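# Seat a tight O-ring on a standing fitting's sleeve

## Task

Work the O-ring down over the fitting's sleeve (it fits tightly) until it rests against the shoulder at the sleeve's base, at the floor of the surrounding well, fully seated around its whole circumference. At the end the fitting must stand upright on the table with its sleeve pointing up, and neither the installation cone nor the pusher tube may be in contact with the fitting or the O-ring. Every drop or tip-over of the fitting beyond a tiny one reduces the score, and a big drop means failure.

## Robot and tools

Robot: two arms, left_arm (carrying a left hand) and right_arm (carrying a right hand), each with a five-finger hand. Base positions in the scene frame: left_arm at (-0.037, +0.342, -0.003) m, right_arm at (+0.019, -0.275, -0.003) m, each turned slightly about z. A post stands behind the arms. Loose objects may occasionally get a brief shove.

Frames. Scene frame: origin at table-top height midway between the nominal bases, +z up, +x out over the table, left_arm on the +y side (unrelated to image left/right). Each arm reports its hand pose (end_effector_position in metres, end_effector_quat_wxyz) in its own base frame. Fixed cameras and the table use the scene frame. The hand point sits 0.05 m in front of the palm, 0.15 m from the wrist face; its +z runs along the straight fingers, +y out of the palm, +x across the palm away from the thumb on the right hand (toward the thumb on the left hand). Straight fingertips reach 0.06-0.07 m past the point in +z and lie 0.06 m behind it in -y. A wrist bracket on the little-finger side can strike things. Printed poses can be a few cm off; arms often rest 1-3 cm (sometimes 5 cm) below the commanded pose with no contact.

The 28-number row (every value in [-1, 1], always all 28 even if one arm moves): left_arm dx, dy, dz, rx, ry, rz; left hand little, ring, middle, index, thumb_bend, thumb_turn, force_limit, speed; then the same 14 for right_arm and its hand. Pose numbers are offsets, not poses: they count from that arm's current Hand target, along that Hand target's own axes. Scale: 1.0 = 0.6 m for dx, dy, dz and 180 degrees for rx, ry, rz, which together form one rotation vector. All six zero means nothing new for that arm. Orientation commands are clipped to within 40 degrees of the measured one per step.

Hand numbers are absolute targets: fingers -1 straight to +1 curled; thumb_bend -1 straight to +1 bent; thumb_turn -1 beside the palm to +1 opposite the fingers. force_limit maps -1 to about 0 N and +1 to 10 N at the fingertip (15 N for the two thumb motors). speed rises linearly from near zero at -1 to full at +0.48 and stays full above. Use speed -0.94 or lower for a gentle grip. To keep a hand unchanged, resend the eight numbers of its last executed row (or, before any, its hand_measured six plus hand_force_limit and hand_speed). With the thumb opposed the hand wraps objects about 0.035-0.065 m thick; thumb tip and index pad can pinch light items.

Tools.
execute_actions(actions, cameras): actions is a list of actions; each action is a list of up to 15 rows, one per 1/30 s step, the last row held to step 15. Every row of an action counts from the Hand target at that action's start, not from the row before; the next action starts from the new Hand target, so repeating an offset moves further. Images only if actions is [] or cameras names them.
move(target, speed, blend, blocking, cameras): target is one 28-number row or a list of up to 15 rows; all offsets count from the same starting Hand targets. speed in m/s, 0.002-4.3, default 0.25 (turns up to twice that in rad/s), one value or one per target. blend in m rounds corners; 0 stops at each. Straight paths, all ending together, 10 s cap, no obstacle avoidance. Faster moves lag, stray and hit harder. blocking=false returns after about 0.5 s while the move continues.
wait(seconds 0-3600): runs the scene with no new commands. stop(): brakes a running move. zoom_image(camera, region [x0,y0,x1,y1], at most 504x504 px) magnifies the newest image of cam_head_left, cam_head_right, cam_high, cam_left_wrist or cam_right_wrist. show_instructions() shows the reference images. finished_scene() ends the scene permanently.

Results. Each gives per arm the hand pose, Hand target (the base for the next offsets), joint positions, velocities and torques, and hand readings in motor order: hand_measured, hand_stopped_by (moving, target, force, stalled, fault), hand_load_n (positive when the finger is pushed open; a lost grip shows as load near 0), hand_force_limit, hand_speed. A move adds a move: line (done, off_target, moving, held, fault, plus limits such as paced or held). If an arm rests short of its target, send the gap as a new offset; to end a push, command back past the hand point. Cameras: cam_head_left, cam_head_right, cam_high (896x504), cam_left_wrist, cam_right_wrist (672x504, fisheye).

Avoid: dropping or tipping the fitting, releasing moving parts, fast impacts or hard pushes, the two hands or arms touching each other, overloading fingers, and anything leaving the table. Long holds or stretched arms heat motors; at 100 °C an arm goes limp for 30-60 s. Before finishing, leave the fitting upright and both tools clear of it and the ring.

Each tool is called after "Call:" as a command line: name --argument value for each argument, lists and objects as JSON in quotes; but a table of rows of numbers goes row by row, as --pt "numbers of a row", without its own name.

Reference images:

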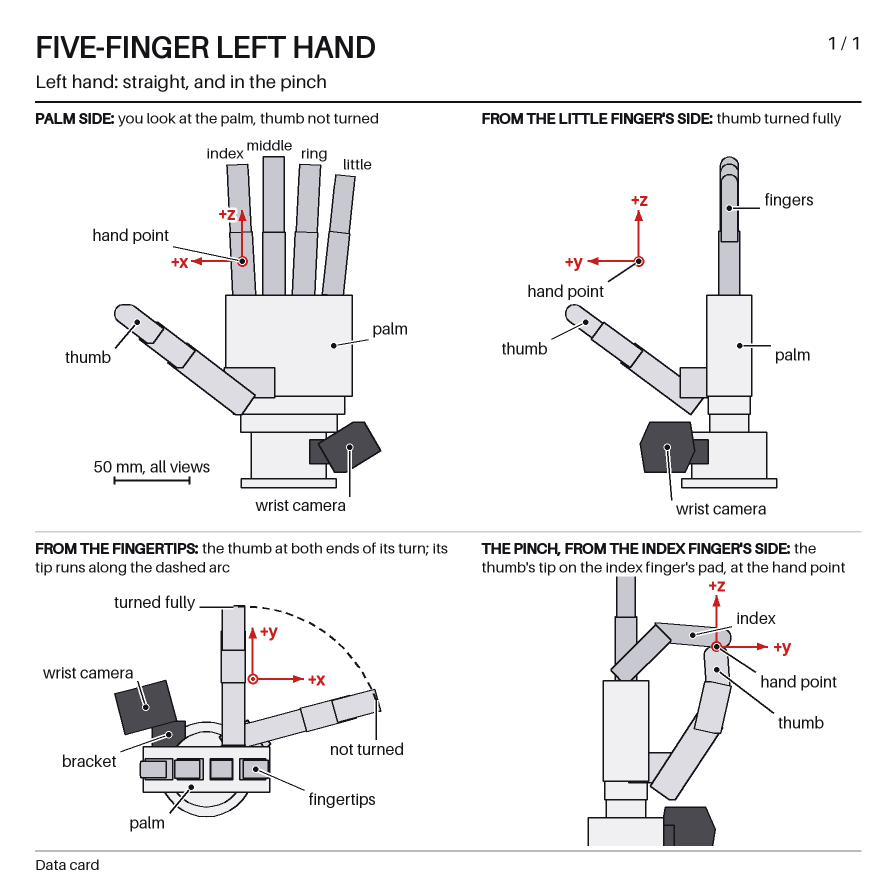

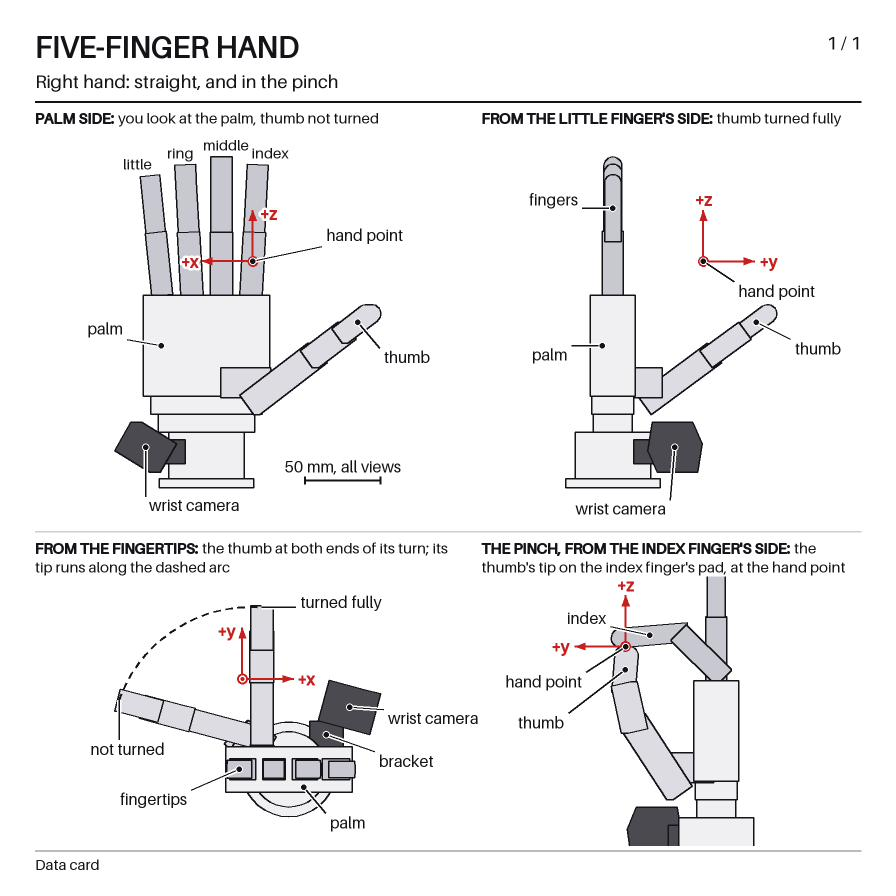

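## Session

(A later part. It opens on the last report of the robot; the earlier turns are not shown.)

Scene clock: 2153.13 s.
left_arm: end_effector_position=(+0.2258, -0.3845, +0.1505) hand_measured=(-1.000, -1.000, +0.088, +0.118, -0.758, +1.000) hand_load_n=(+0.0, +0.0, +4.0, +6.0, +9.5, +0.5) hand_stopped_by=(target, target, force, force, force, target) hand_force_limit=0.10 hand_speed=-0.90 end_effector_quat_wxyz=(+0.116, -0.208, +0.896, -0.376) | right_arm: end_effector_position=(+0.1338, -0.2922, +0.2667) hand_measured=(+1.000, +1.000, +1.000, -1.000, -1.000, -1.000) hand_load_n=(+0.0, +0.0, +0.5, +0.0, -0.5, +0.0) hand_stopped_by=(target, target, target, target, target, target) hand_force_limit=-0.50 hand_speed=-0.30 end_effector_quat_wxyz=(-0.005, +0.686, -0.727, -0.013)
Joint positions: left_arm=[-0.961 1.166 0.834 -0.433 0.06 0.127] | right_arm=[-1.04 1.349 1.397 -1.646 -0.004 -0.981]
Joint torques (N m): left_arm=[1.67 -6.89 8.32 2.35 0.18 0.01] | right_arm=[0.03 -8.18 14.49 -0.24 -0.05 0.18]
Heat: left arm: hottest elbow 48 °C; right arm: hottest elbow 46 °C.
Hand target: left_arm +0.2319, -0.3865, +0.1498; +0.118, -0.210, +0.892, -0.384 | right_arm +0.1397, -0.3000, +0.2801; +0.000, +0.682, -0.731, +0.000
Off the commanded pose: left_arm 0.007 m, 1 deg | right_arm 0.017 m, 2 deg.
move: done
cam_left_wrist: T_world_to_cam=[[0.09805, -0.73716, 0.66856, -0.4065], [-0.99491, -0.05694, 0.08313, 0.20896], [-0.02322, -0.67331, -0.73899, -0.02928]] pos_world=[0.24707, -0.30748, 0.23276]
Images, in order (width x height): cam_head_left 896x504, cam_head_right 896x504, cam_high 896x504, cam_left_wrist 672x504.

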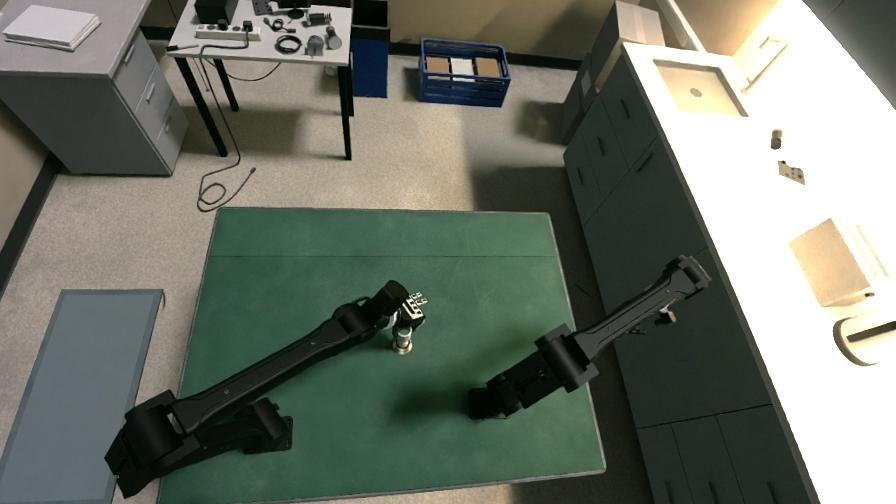

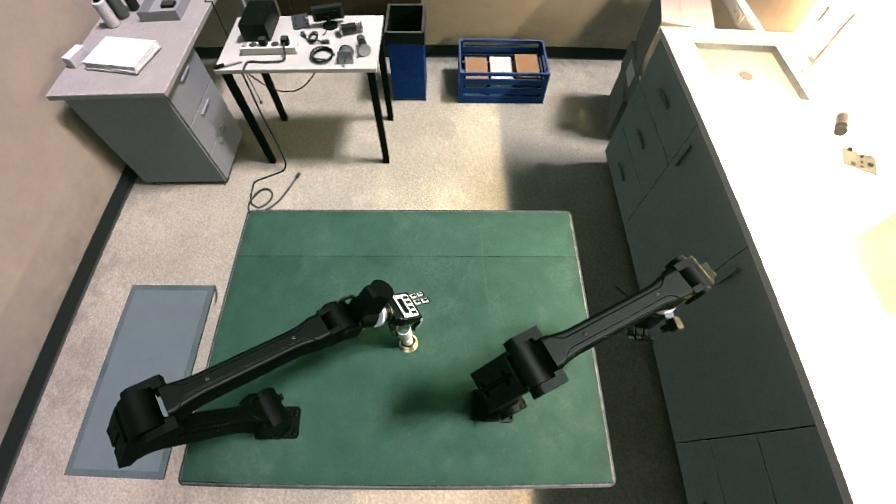

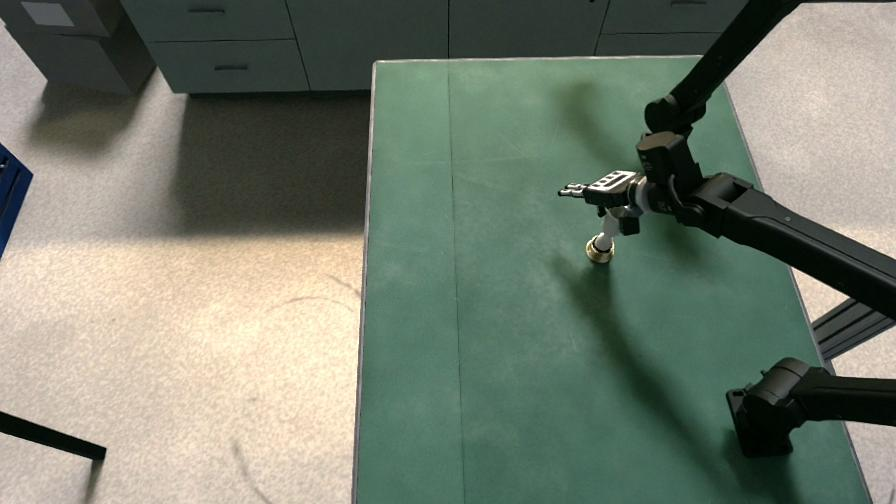

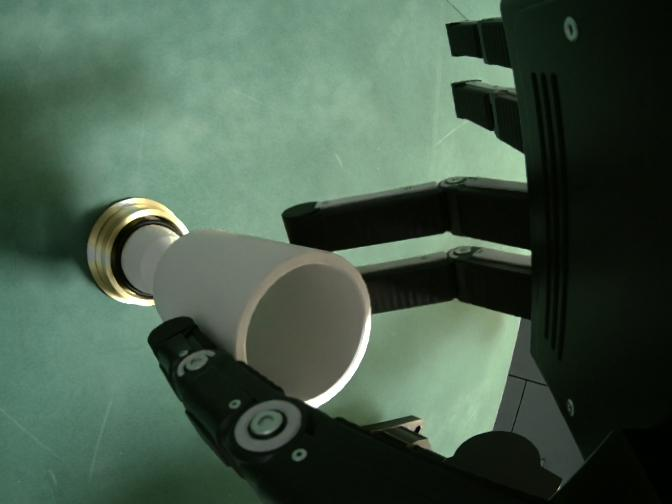

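Call:
move --pt "0.0023 0.0343 0.0317 0 0 0 -1 -1 0.3 0.3 -0.1 1 0.1 -0.9 0 0 0 0 0 0 1 1 1 -1 -1 -1 -0.5 -0.3" --speed 0.05 --cameras '["cam_left_wrist", "cam_head_left", "cam_head_right", "cam_high"]'

Call:
zoom_image --camera "cam_left_wrist" --region '[50, 180, 400, 430]'

Call:
zoom_image --camera "cam_head_left" --region '[375, 310, 425, 360]'

Call:
zoom_image --camera "cam_head_right" --region '[385, 310, 435, 360]'

Call:
zoom_image --camera "cam_high" --region '[575, 210, 635, 270]'

Scene clock: 2188.83 s.
left_arm: end_effector_position=(+0.2258, -0.3846, +0.1226) hand_measured=(-1.000, -1.000, +0.088, +0.118, -0.758, +1.000) hand_load_n=(+0.0, +0.0, +4.0, +6.0, +9.5, +0.5) hand_stopped_by=(target, target, force, force, force, target) hand_force_limit=0.10 hand_speed=-0.90 end_effector_quat_wxyz=(+0.116, -0.208, +0.896, -0.376) | right_arm: end_effector_position=(+0.1338, -0.2922, +0.2667) hand_measured=(+1.000, +1.000, +1.000, -1.000, -1.000, -1.000) hand_load_n=(+0.0, +0.0, +0.0, +0.0, +0.0, +0.0) hand_stopped_by=(target, target, target, target, target, target) hand_force_limit=-0.50 hand_speed=-0.30 end_effector_quat_wxyz=(-0.005, +0.686, -0.727, -0.013)
Joint positions: left_arm=[-0.961 1.198 0.78 -0.347 0.06 0.127] | right_arm=[-1.04 1.349 1.397 -1.646 -0.004 -0.981]
Joint torques (N m): left_arm=[1.61 -6.83 8.12 2.29 0.19 0] | right_arm=[0.15 -8.06 14.52 -0.4 -0.08 0.14]
Heat: left arm: hottest elbow 45 °C; right arm: hottest elbow 46 °C.
Hand target: left_arm +0.2319, -0.3865, +0.1218; +0.118, -0.210, +0.892, -0.384 | right_arm +0.1397, -0.3000, +0.2801; +0.000, +0.682, -0.731, +0.000
Off the commanded pose: left_arm 0.006 m, 1 deg | right_arm 0.017 m, 2 deg.
move: done
cam_left_wrist: T_world_to_cam=[[0.09805, -0.73716, 0.66856, -0.38792], [-0.99491, -0.05694, 0.08313, 0.21127], [-0.02322, -0.67331, -0.73899, -0.04997]] pos_world=[0.24707, -0.30758, 0.20486]
Images, in order (width x height): cam_head_left 896x504, cam_head_right 896x504, cam_high 896x504, cam_left_wrist 672x504.

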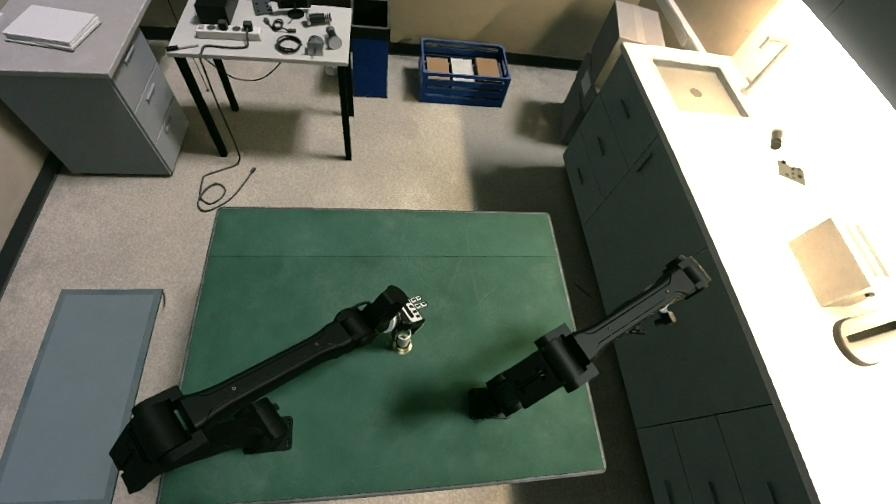

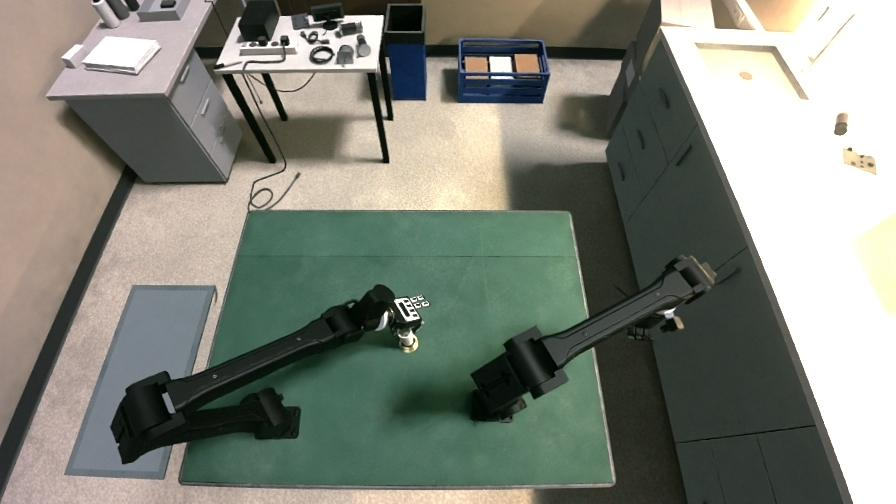

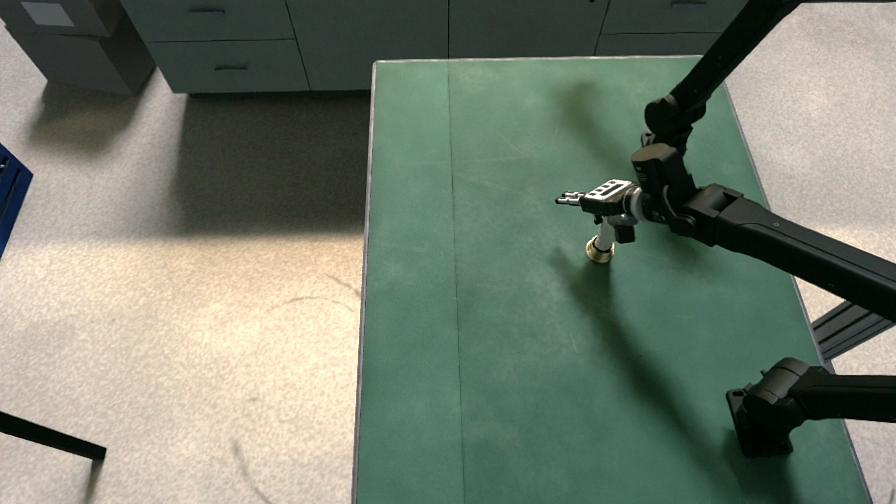

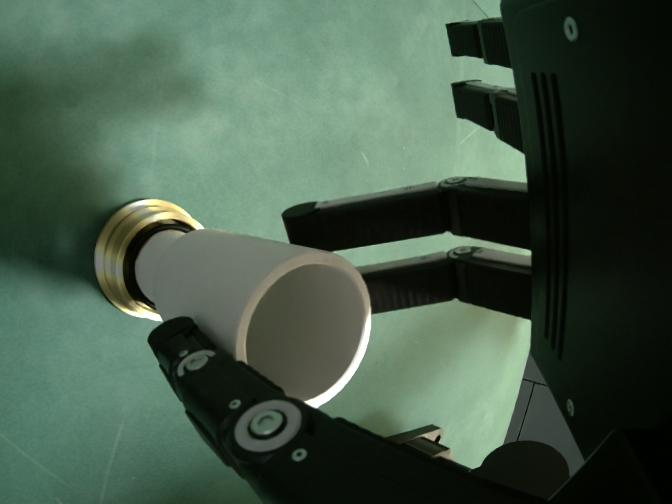

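Scaled by 1.440 from the camera's image (finer frame: 960x720).

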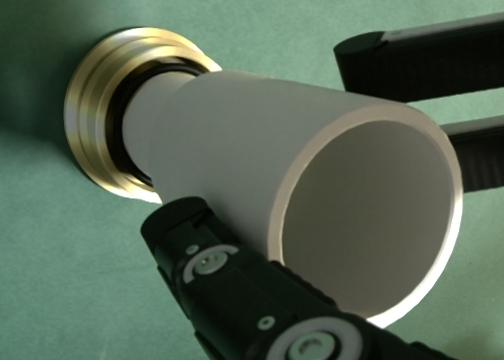

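Scaled by 10.080 from the camera's image (finer frame: 1280x720).

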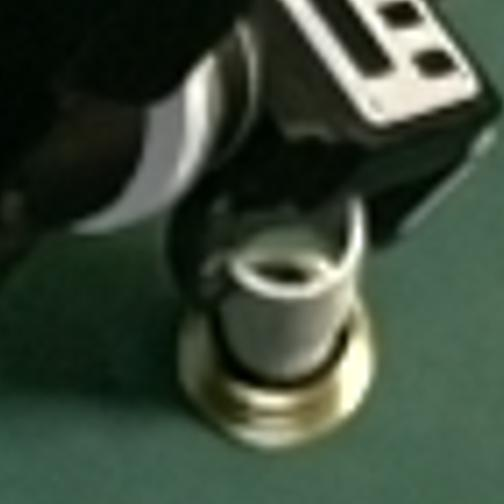

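Scaled by 10.080 from the camera's image (finer frame: 1280x720).

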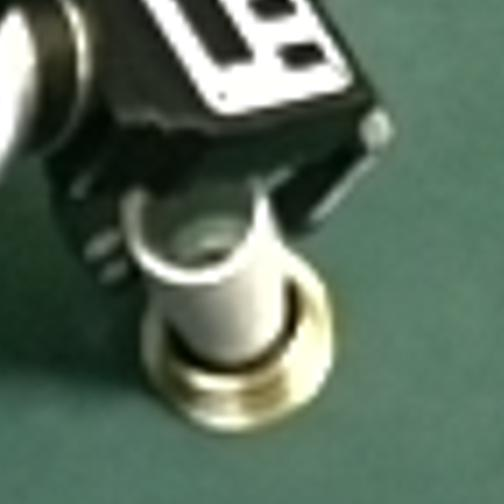

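Scaled by 8.400 from the camera's image (finer frame: 1280x720).

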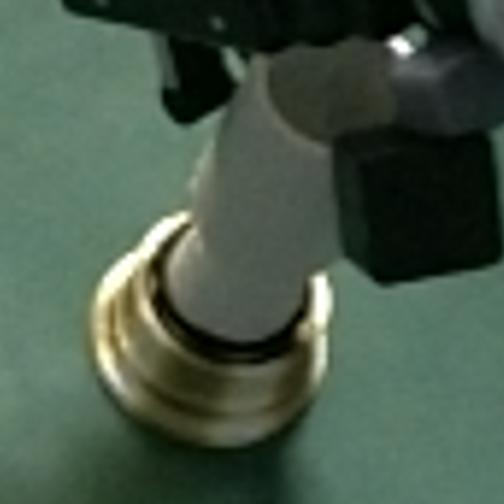

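Call:
zoom_image --camera "cam_high" --region '[585, 215, 620, 250]'

Call:
zoom_image --camera "cam_left_wrist" --region '[80, 190, 260, 350]'

Scaled by 14.400 from the camera's image (finer frame: 1280x720).

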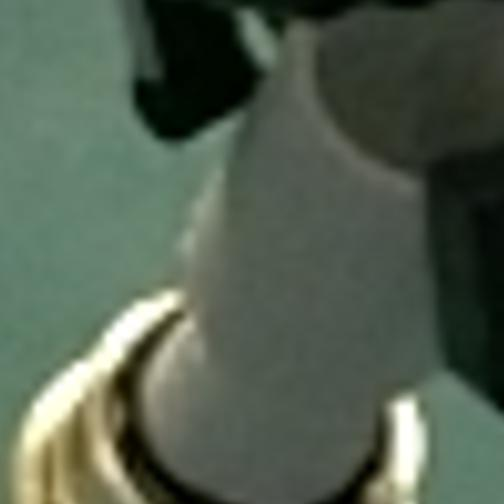

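Scaled by 2.800 from the camera's image (finer frame: 960x720).

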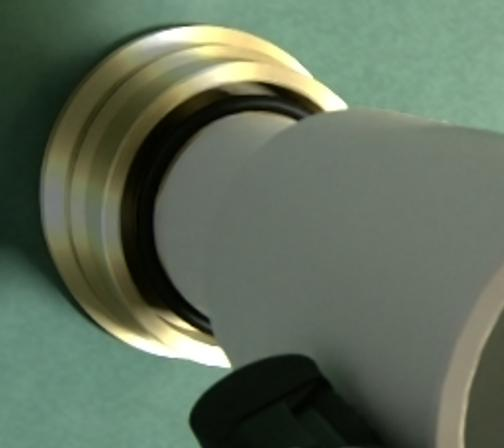

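Call:
move --pt "0.0016 0.0245 0.0227 0 0 0 -1 -1 0.3 0.3 -0.1 1 0.1 -0.9 0 0 0 0 0 0 1 1 1 -1 -1 -1 -0.5 -0.3" --speed 0.04 --cameras '["cam_left_wrist", "cam_head_left", "cam_head_right", "cam_high"]'

Call:
zoom_image --camera "cam_left_wrist" --region '[80, 190, 400, 420]'

Call:
zoom_image --camera "cam_head_left" --region '[375, 310, 425, 360]'

Call:
zoom_image --camera "cam_head_right" --region '[385, 310, 435, 360]'

Call:
zoom_image --camera "cam_high" --region '[575, 210, 635, 270]'

Scene clock: 2211.07 s.
left_arm: end_effector_position=(+0.2260, -0.3849, +0.1025) hand_measured=(-1.000, -1.000, +0.088, +0.118, -0.758, +1.000) hand_load_n=(+0.0, +0.0, +4.0, +6.0, +9.5, +0.5) hand_stopped_by=(target, target, force, force, force, target) hand_force_limit=0.10 hand_speed=-0.90 end_effector_quat_wxyz=(+0.116, -0.208, +0.896, -0.376) | right_arm: end_effector_position=(+0.1338, -0.2922, +0.2667) hand_measured=(+1.000, +1.000, +1.000, -1.000, -1.000, -1.000) hand_load_n=(+0.0, +0.0, +0.0, -0.5, -0.5, +0.0) hand_stopped_by=(target, target, target, target, target, target) hand_force_limit=-0.50 hand_speed=-0.30 end_effector_quat_wxyz=(-0.005, +0.686, -0.727, -0.013)
Joint positions: left_arm=[-0.961 1.227 0.745 -0.282 0.06 0.127] | right_arm=[-1.04 1.349 1.397 -1.646 -0.004 -0.981]
Joint torques (N m): left_arm=[1.67 -7.12 7.87 2.29 0.18 0] | right_arm=[0.09 -8.64 14.49 -0.35 -0.07 0.16]
Heat: left arm: hottest elbow 43 °C; right arm: hottest elbow 46 °C.
Hand target: left_arm +0.2319, -0.3865, +0.1017; +0.118, -0.210, +0.892, -0.384 | right_arm +0.1397, -0.3000, +0.2801; +0.000, +0.682, -0.731, +0.000
Off the commanded pose: left_arm 0.006 m, 1 deg | right_arm 0.017 m, 2 deg.
move: done
cam_left_wrist: T_world_to_cam=[[0.09805, -0.73716, 0.66856, -0.37466], [-0.99491, -0.05694, 0.08313, 0.21313], [-0.02322, -0.67331, -0.73899, -0.06509]] pos_world=[0.24727, -0.30788, 0.18466]
Images, in order (width x height): cam_head_left 896x504, cam_head_right 896x504, cam_high 896x504, cam_left_wrist 672x504.

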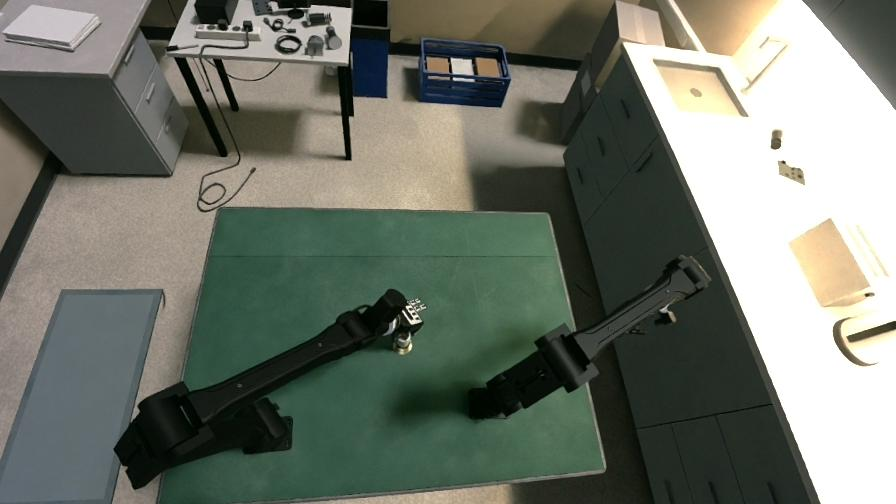

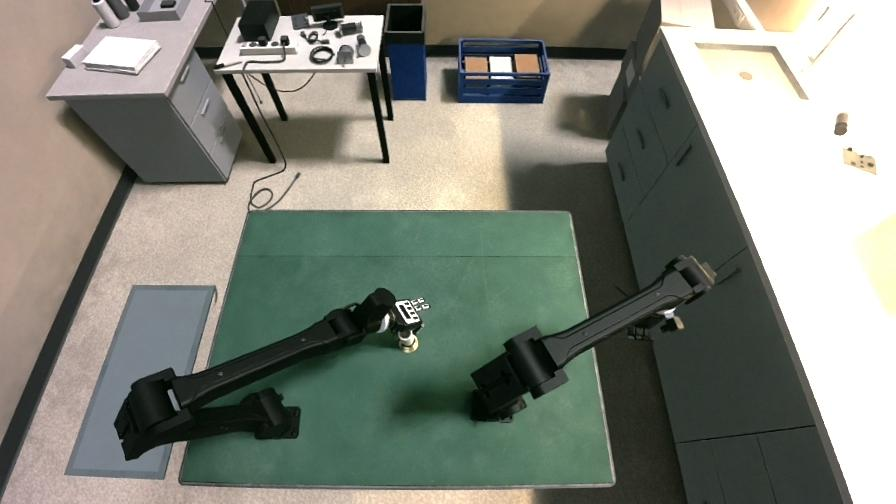

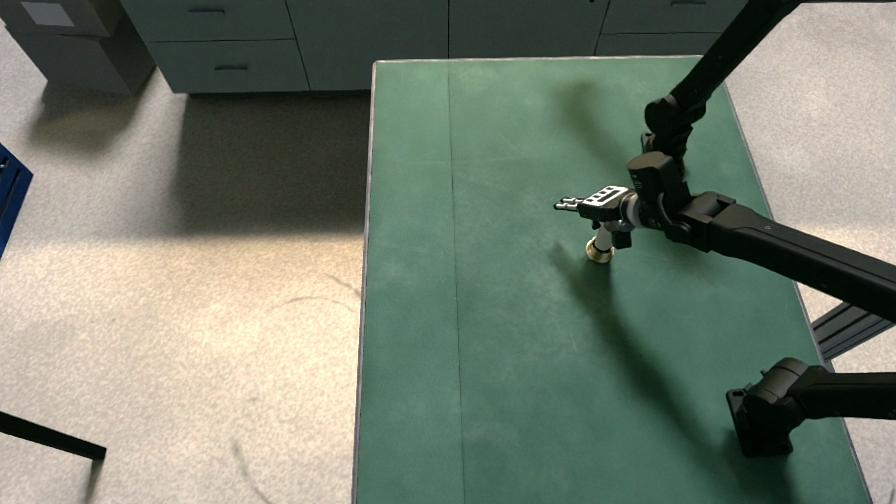

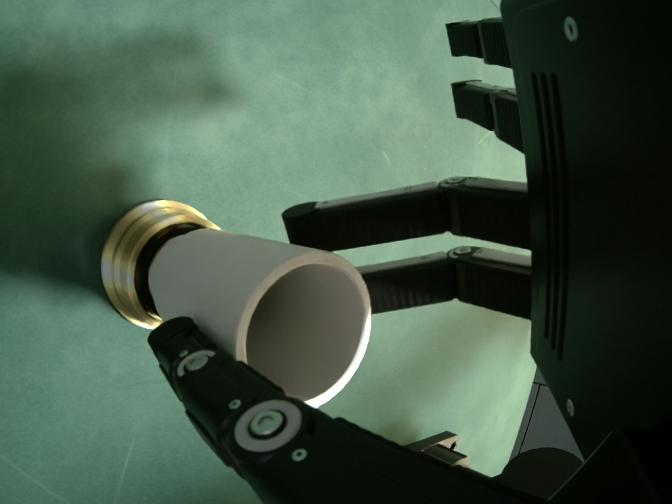

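Scaled by 1.575 from the camera's image (finer frame: 960x720).

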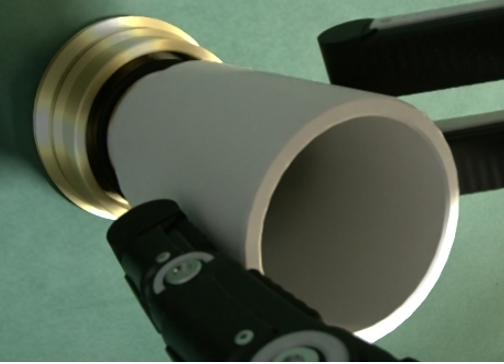

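Scaled by 10.080 from the camera's image (finer frame: 1280x720).

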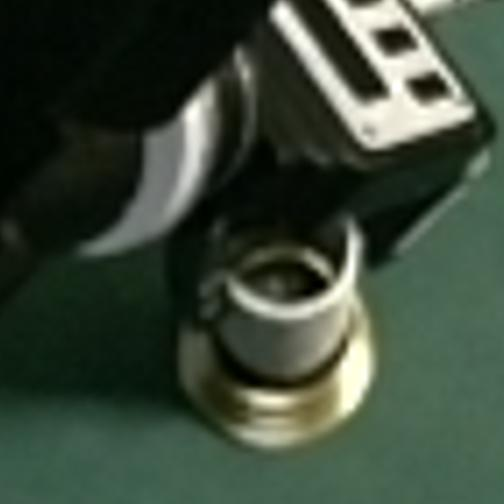

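Scaled by 10.080 from the camera's image (finer frame: 1280x720).

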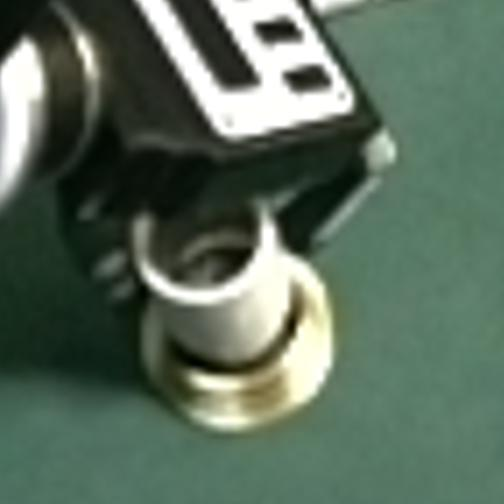

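Scaled by 8.400 from the camera's image (finer frame: 1280x720).

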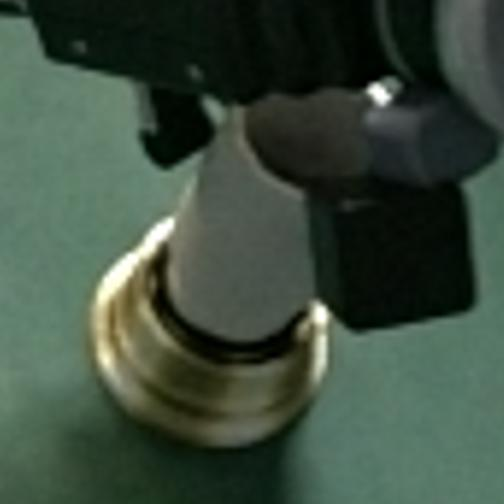

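Call:
move --pt "0.0007 0.0098 0.0091 0 0 0 -1 -1 0.3 0.3 -0.1 1 0.1 -0.9 0 0 0 0 0 0 1 1 1 -1 -1 -1 -0.5 -0.3" --speed 0.03

Scene clock: 2221.00 s.
left_arm: end_effector_position=(+0.2263, -0.3853, +0.0952) hand_measured=(-1.000, -1.000, +0.088, +0.118, -0.758, +1.000) hand_load_n=(+0.0, +0.0, +4.0, +6.0, +9.5, +0.5) hand_stopped_by=(target, target, force, force, force, target) hand_force_limit=0.10 hand_speed=-0.90 end_effector_quat_wxyz=(+0.116, -0.208, +0.895, -0.377) | right_arm: end_effector_position=(+0.1338, -0.2922, +0.2667) hand_measured=(+1.000, +1.000, +1.000, -1.000, -1.000, -1.000) hand_load_n=(+0.0, +0.0, +0.0, +0.0, +0.0, +0.0) hand_stopped_by=(target, target, target, target, target, target) hand_force_limit=-0.50 hand_speed=-0.30 end_effector_quat_wxyz=(-0.005, +0.686, -0.727, -0.013)
Joint positions: left_arm=[-0.961 1.239 0.733 -0.256 0.06 0.127] | right_arm=[-1.04 1.349 1.397 -1.646 -0.004 -0.981]
Joint torques (N m): left_arm=[1.67 -7 7.73 2.26 0.18 0] | right_arm=[0.03 -8 14.54 -0.34 -0.09 0.18]
Heat: left arm: hottest elbow 43 °C; right arm: hottest elbow 46 °C.
Hand target: left_arm +0.2319, -0.3865, +0.0937; +0.118, -0.210, +0.892, -0.384 | right_arm +0.1397, -0.3000, +0.2801; +0.000, +0.682, -0.731, +0.000
Off the commanded pose: left_arm 0.006 m, 1 deg | right_arm 0.017 m, 2 deg.
move: done

Call:
move --pt "0.0005 0.0073 0.0068 0 0 0 -1 -1 0.3 0.3 -0.1 1 0.1 -0.9 0 0 0 0 0 0 1 1 1 -1 -1 -1 -0.5 -0.3" --speed 0.03 --cameras '["cam_left_wrist"]'

Call:
zoom_image --camera "cam_left_wrist" --region '[80, 190, 260, 350]'

Scene clock: 2226.60 s.
left_arm: end_effector_position=(+0.2262, -0.3851, +0.0891) hand_measured=(-1.000, -1.000, +0.088, +0.118, -0.758, +1.000) hand_load_n=(+0.0, +0.0, +4.0, +6.0, +9.5, +1.0) hand_stopped_by=(target, target, force, force, force, target) hand_force_limit=0.10 hand_speed=-0.90 end_effector_quat_wxyz=(+0.116, -0.208, +0.895, -0.377) | right_arm: end_effector_position=(+0.1338, -0.2922, +0.2667) hand_measured=(+1.000, +1.000, +1.000, -1.000, -1.000, -1.000) hand_load_n=(+0.0, +0.0, +0.0, +0.0, +0.0, +0.0) hand_stopped_by=(target, target, target, target, target, target) hand_force_limit=-0.50 hand_speed=-0.30 end_effector_quat_wxyz=(-0.005, +0.686, -0.727, -0.013)
Joint positions: left_arm=[-0.961 1.248 0.722 -0.236 0.06 0.127] | right_arm=[-1.04 1.349 1.397 -1.646 -0.004 -0.981]
Joint torques (N m): left_arm=[1.55 -7.06 7.72 2.32 0.17 0] | right_arm=[0.26 -8.06 14.54 -0.31 -0.11 0.2]
Heat: left arm: hottest elbow 43 °C; right arm: hottest elbow 46 °C.
Hand target: left_arm +0.2319, -0.3866, +0.0877; +0.118, -0.210, +0.892, -0.384 | right_arm +0.1397, -0.3000, +0.2801; +0.000, +0.682, -0.731, +0.000
Off the commanded pose: left_arm 0.006 m, 1 deg | right_arm 0.017 m, 2 deg.
move: done
cam_left_wrist: T_world_to_cam=[[0.0975, -0.73633, 0.66956, -0.36563], [-0.99498, -0.0569, 0.08231, 0.2145], [-0.02252, -0.67422, -0.73818, -0.07572]] pos_world=[0.24737, -0.30807, 0.17126]

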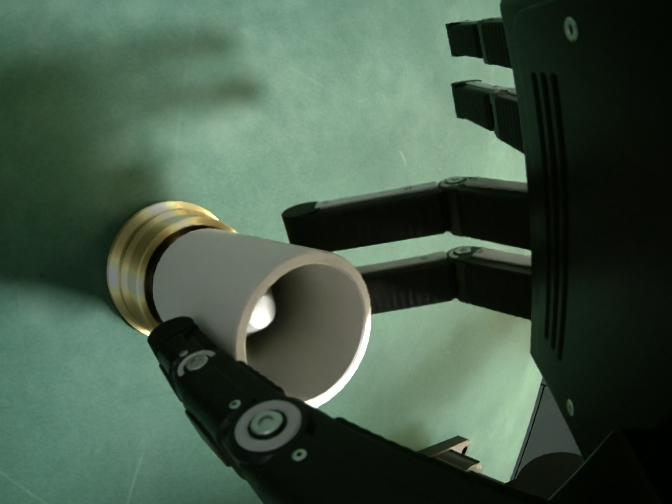

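Scaled by 2.800 from the camera's image (finer frame: 960x720).

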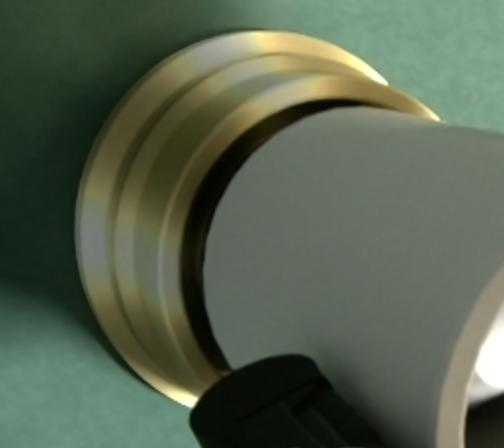

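Call:
move --pt "0.0005 0.0073 0.0068 0 0 0 -1 -1 0.3 0.3 -0.1 1 0.1 -0.9 0 0 0 0 0 0 1 1 1 -1 -1 -1 -0.5 -0.3" --speed 0.03

Scene clock: 2231.27 s.
left_arm: end_effector_position=(+0.2261, -0.3856, +0.0854) hand_measured=(-1.000, -1.000, +0.088, +0.118, -0.758, +1.000) hand_load_n=(+0.0, +0.0, +4.0, +5.5, +9.5, +0.5) hand_stopped_by=(target, target, force, force, force, target) hand_force_limit=0.10 hand_speed=-0.90 end_effector_quat_wxyz=(+0.116, -0.208, +0.895, -0.378) | right_arm: end_effector_position=(+0.1338, -0.2922, +0.2667) hand_measured=(+1.000, +1.000, +1.000, -1.000, -1.000, -1.000) hand_load_n=(+0.0, +0.0, +0.0, +0.0, -0.5, +0.0) hand_stopped_by=(target, target, target, target, target, target) hand_force_limit=-0.50 hand_speed=-0.30 end_effector_quat_wxyz=(-0.005, +0.686, -0.727, -0.013)
Joint positions: left_arm=[-0.961 1.255 0.714 -0.219 0.061 0.127] | right_arm=[-1.04 1.349 1.397 -1.646 -0.004 -0.981]
Joint torques (N m): left_arm=[1.61 -7 7.45 2.37 0.15 0.01] | right_arm=[0.09 -8.35 14.46 -0.27 -0.09 0.16]
Heat: left arm: hottest elbow 43 °C; right arm: hottest elbow 46 °C.
Hand target: left_arm +0.2319, -0.3866, +0.0817; +0.118, -0.210, +0.892, -0.384 | right_arm +0.1397, -0.3000, +0.2801; +0.000, +0.682, -0.731, +0.000
Off the commanded pose: left_arm 0.007 m, 1 deg | right_arm 0.017 m, 2 deg.
move: done

Call:
move --pt "0.0005 0.0073 0.0068 0 0 0 -1 -1 0.3 0.3 -0.1 1 0.1 -0.9 0 0 0 0 0 0 1 1 1 -1 -1 -1 -0.5 -0.3" --speed 0.03 --cameras '["cam_left_wrist"]'

Call:
zoom_image --camera "cam_left_wrist" --region '[80, 190, 260, 350]'

Scene clock: 2236.60 s.
left_arm: end_effector_position=(+0.2259, -0.3858, +0.0795) hand_measured=(-1.000, -1.000, +0.088, +0.118, -0.758, +1.000) hand_load_n=(+0.0, +0.0, +4.0, +5.5, +9.5, +0.5) hand_stopped_by=(target, target, force, force, force, target) hand_force_limit=0.10 hand_speed=-0.90 end_effector_quat_wxyz=(+0.115, -0.207, +0.895, -0.378) | right_arm: end_effector_position=(+0.1338, -0.2922, +0.2667) hand_measured=(+1.000, +1.000, +1.000, -1.000, -1.000, -1.000) hand_load_n=(+0.0, +0.0, +0.0, +0.0, +0.0, +0.0) hand_stopped_by=(target, target, target, target, target, target) hand_force_limit=-0.50 hand_speed=-0.30 end_effector_quat_wxyz=(-0.005, +0.686, -0.727, -0.013)
Joint positions: left_arm=[-0.961 1.265 0.705 -0.199 0.063 0.127] | right_arm=[-1.04 1.349 1.397 -1.646 -0.004 -0.981]
Joint torques (N m): left_arm=[1.55 -7.12 7.46 2.41 0.16 0] | right_arm=[0.32 -8 14.52 -0.28 -0.09 0.2]
Heat: left arm: hottest elbow 43 °C; right arm: hottest elbow 46 °C.
Hand target: left_arm +0.2319, -0.3866, +0.0757; +0.118, -0.210, +0.892, -0.384 | right_arm +0.1397, -0.3000, +0.2801; +0.000, +0.682, -0.731, +0.000
Off the commanded pose: left_arm 0.007 m, 1 deg | right_arm 0.017 m, 2 deg.
move: done
cam_left_wrist: T_world_to_cam=[[0.09588, -0.73403, 0.67232, -0.35862], [-0.9951, -0.05439, 0.08253, 0.21596], [-0.02401, -0.67694, -0.73565, -0.08417]] pos_world=[0.24727, -0.30847, 0.16137]

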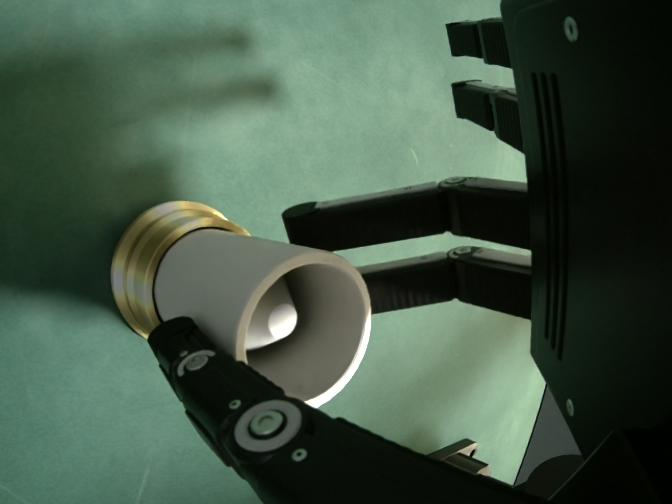

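Scaled by 2.800 from the camera's image (finer frame: 960x720).

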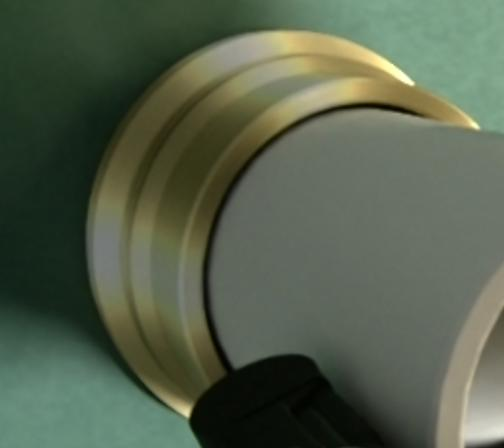

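Call:
move --pt "0.0005 0.0073 0.0068 0 0 0 -1 -1 0.3 0.3 -0.1 1 0.1 -0.9 0 0 0 0 0 0 1 1 1 -1 -1 -1 -0.5 -0.3" --speed 0.03 --cameras '["cam_left_wrist"]'

Call:
zoom_image --camera "cam_left_wrist" --region '[80, 190, 260, 350]'

Scene clock: 2242.77 s.
left_arm: end_effector_position=(+0.2253, -0.3859, +0.0756) hand_measured=(-1.000, -1.000, +0.088, +0.118, -0.758, +1.000) hand_load_n=(+0.0, +0.0, +3.5, +6.0, +9.5, +1.0) hand_stopped_by=(target, target, force, force, force, target) hand_force_limit=0.10 hand_speed=-0.90 end_effector_quat_wxyz=(+0.114, -0.207, +0.895, -0.379) | right_arm: end_effector_position=(+0.1338, -0.2922, +0.2667) hand_measured=(+1.000, +1.000, +1.000, -1.000, -1.000, -1.000) hand_load_n=(+0.0, +0.0, +0.0, +0.0, +0.0, +0.0) hand_stopped_by=(target, target, target, target, target, target) hand_force_limit=-0.50 hand_speed=-0.30 end_effector_quat_wxyz=(-0.005, +0.686, -0.727, -0.013)
Joint positions: left_arm=[-0.961 1.271 0.697 -0.184 0.066 0.127] | right_arm=[-1.04 1.349 1.397 -1.646 -0.004 -0.981]
Joint torques (N m): left_arm=[1.61 -6.71 7.28 2.56 0.15 0] | right_arm=[0.26 -8 14.61 -0.35 -0.08 0.21]
Heat: left arm: hottest elbow 42 °C; right arm: hottest elbow 46 °C.
Hand target: left_arm +0.2319, -0.3866, +0.0697; +0.118, -0.210, +0.892, -0.384 | right_arm +0.1397, -0.3000, +0.2801; +0.000, +0.682, -0.731, +0.000
Off the commanded pose: left_arm 0.009 m, 1 deg | right_arm 0.017 m, 2 deg.
move: done
cam_left_wrist: T_world_to_cam=[[0.09476, -0.73255, 0.67409, -0.35538], [-0.99516, -0.05194, 0.08344, 0.21662], [-0.02611, -0.67873, -0.73392, -0.08749]] pos_world=[0.24696, -0.30846, 0.15727]

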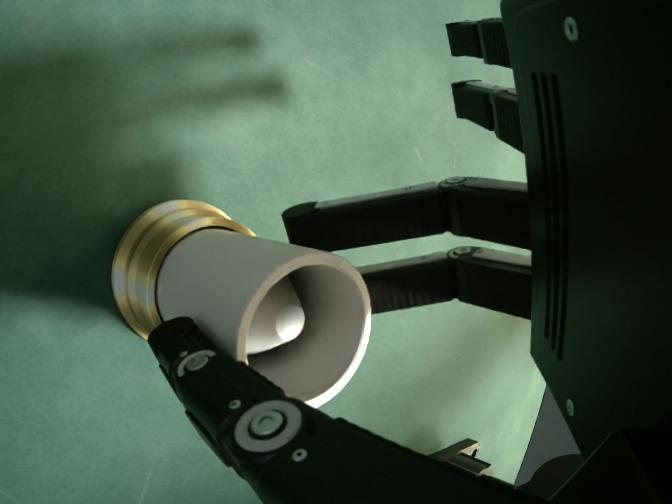

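Scaled by 2.800 from the camera's image (finer frame: 960x720).

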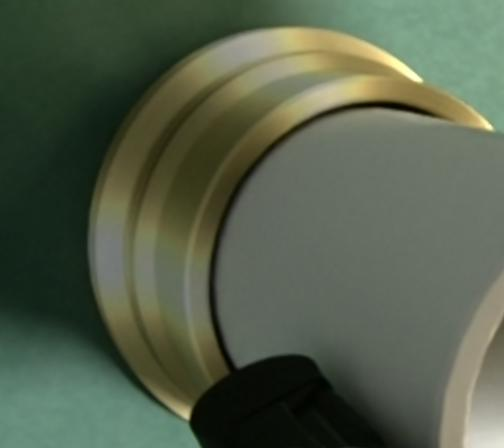

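Call:
move --pt "0.0005 0.0073 0.0068 0 0 0 -1 -1 0.3 0.3 -0.1 1 0.1 -0.9 0 0 0 0 0 0 1 1 1 -1 -1 -1 -0.5 -0.3" --speed 0.03 --cameras '["cam_left_wrist"]'

Call:
zoom_image --camera "cam_left_wrist" --region '[80, 190, 260, 350]'

Scene clock: 2248.30 s.
left_arm: end_effector_position=(+0.2257, -0.3868, +0.0738) hand_measured=(-1.000, -1.000, +0.088, +0.118, -0.758, +1.000) hand_load_n=(+0.0, +0.0, +2.0, +5.5, +9.0, +1.0) hand_stopped_by=(target, target, force, force, force, target) hand_force_limit=0.10 hand_speed=-0.90 end_effector_quat_wxyz=(+0.114, -0.206, +0.893, -0.384) | right_arm: end_effector_position=(+0.1338, -0.2922, +0.2667) hand_measured=(+1.000, +1.000, +1.000, -1.000, -1.000, -1.000) hand_load_n=(+0.0, +0.0, +0.5, +0.0, +0.0, -0.5) hand_stopped_by=(target, target, target, target, target, target) hand_force_limit=-0.50 hand_speed=-0.30 end_effector_quat_wxyz=(-0.005, +0.686, -0.727, -0.013)
Joint positions: left_arm=[-0.96 1.274 0.69 -0.164 0.07 0.127] | right_arm=[-1.04 1.349 1.397 -1.646 -0.004 -0.981]
Joint torques (N m): left_arm=[1.55 -6.18 7.12 2.54 0.11 0] | right_arm=[-0.15 -8.47 14.58 -0.29 -0.06 0.21]
Heat: left arm: hottest elbow 42 °C; right arm: hottest elbow 46 °C.
Hand target: left_arm +0.2319, -0.3867, +0.0637; +0.118, -0.210, +0.892, -0.384 | right_arm +0.1397, -0.3000, +0.2801; +0.000, +0.682, -0.731, +0.000
Off the commanded pose: left_arm 0.012 m, 1 deg | right_arm 0.017 m, 2 deg.
move: off_target (left_arm)
cam_left_wrist: T_world_to_cam=[[0.09164, -0.72643, 0.68111, -0.3523], [-0.99547, -0.04938, 0.08127, 0.21832], [-0.0254, -0.68547, -0.72766, -0.09266]] pos_world=[0.24726, -0.30866, 0.15479]

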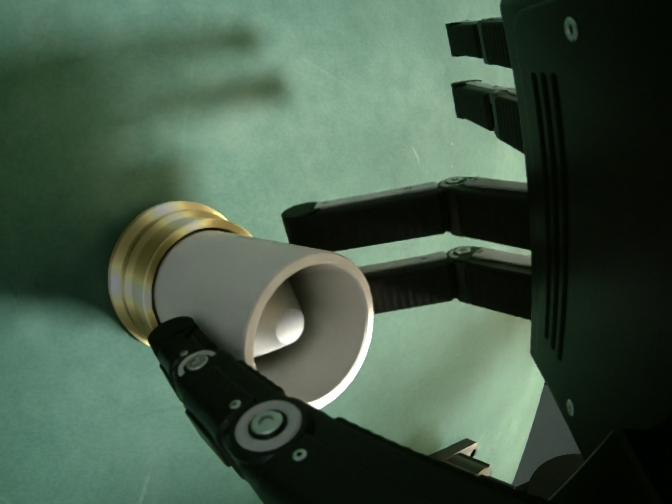

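Scaled by 2.800 from the camera's image (finer frame: 960x720).

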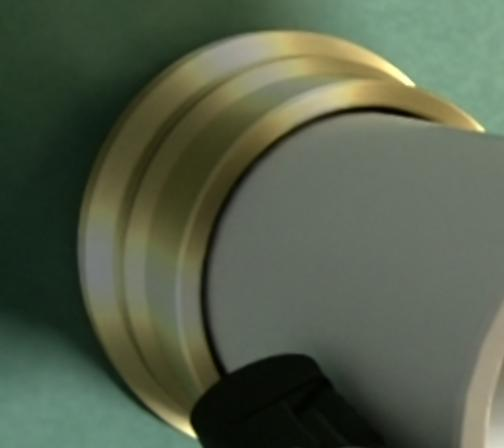

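Call:
zoom_image --camera "cam_left_wrist" --region '[140, 210, 390, 420]'

Scaled by 2.016 from the camera's image (finer frame: 960x720).

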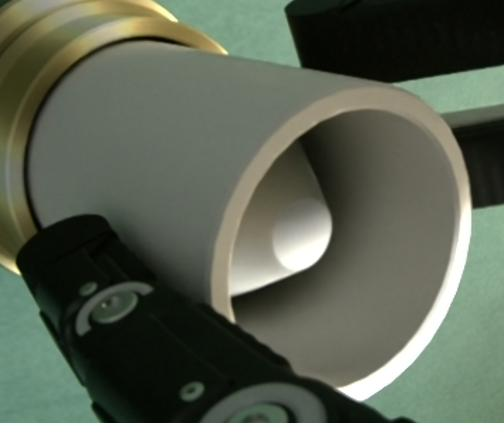

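Call:
move --pt "0 0 0 0 0 0 -1 -1 0.45 0.45 0.05 1 0.5 -0.93 0 0 0 0 0 0 1 1 1 -1 -1 -1 -0.5 -0.3" --speed 0.03 --cameras '["cam_left_wrist"]'

Call:
zoom_image --camera "cam_left_wrist" --region '[140, 210, 390, 420]'

Scene clock: 2275.93 s.
left_arm: end_effector_position=(+0.2259, -0.3871, +0.0741) hand_measured=(-1.000, -1.000, +0.118, +0.128, -0.760, +1.000) hand_load_n=(+0.0, +0.0, +8.5, +4.0, +13.5, +1.5) hand_stopped_by=(target, target, force, force, force, target) hand_force_limit=0.50 hand_speed=-0.93 end_effector_quat_wxyz=(+0.114, -0.206, +0.893, -0.385) | right_arm: end_effector_position=(+0.1338, -0.2922, +0.2667) hand_measured=(+1.000, +1.000, +1.000, -1.000, -1.000, -1.000) hand_load_n=(+0.0, +0.0, +0.5, +0.0, +0.0, +0.0) hand_stopped_by=(target, target, target, target, target, target) hand_force_limit=-0.50 hand_speed=-0.30 end_effector_quat_wxyz=(-0.005, +0.686, -0.727, -0.013)
Joint positions: left_arm=[-0.96 1.274 0.69 -0.163 0.07 0.127] | right_arm=[-1.04 1.349 1.397 -1.646 -0.004 -0.981]
Joint torques (N m): left_arm=[1.61 -6.18 7.08 2.51 0.11 -0.01] | right_arm=[0.03 -8.35 14.64 -0.29 -0.1 0.17]
Heat: left arm: hottest elbow 41 °C; right arm: hottest elbow 46 °C.
Hand target: left_arm +0.2319, -0.3867, +0.0637; +0.118, -0.210, +0.892, -0.384 | right_arm +0.1397, -0.3000, +0.2801; +0.000, +0.682, -0.731, +0.000
Off the commanded pose: left_arm 0.012 m, 1 deg | right_arm 0.017 m, 2 deg.
move: done
cam_left_wrist: T_world_to_cam=[[0.091, -0.72559, 0.68208, -0.35233], [-0.99554, -0.04923, 0.08045, 0.21858], [-0.0248, -0.68636, -0.72684, -0.0932]] pos_world=[0.24736, -0.30885, 0.15499]

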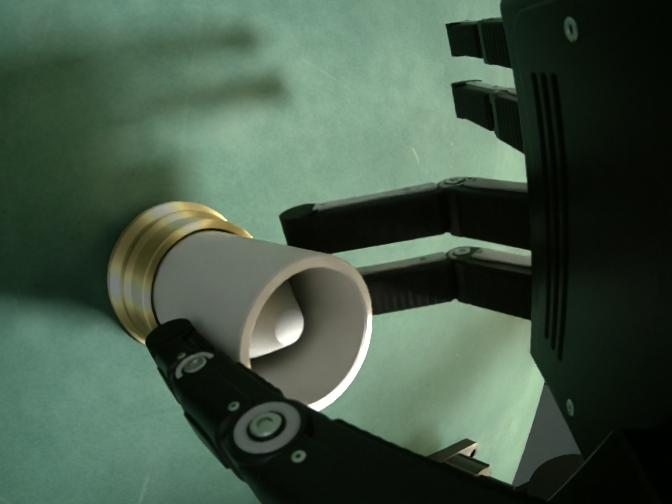

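Scaled by 2.016 from the camera's image (finer frame: 960x720).

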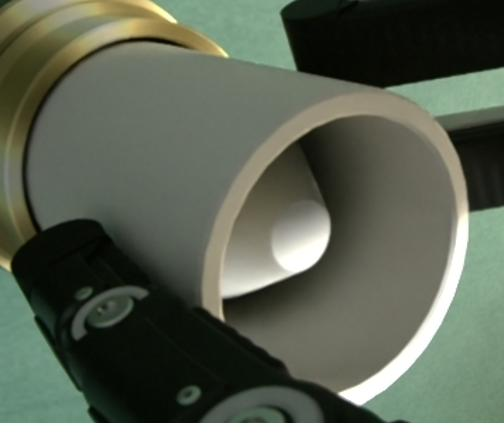

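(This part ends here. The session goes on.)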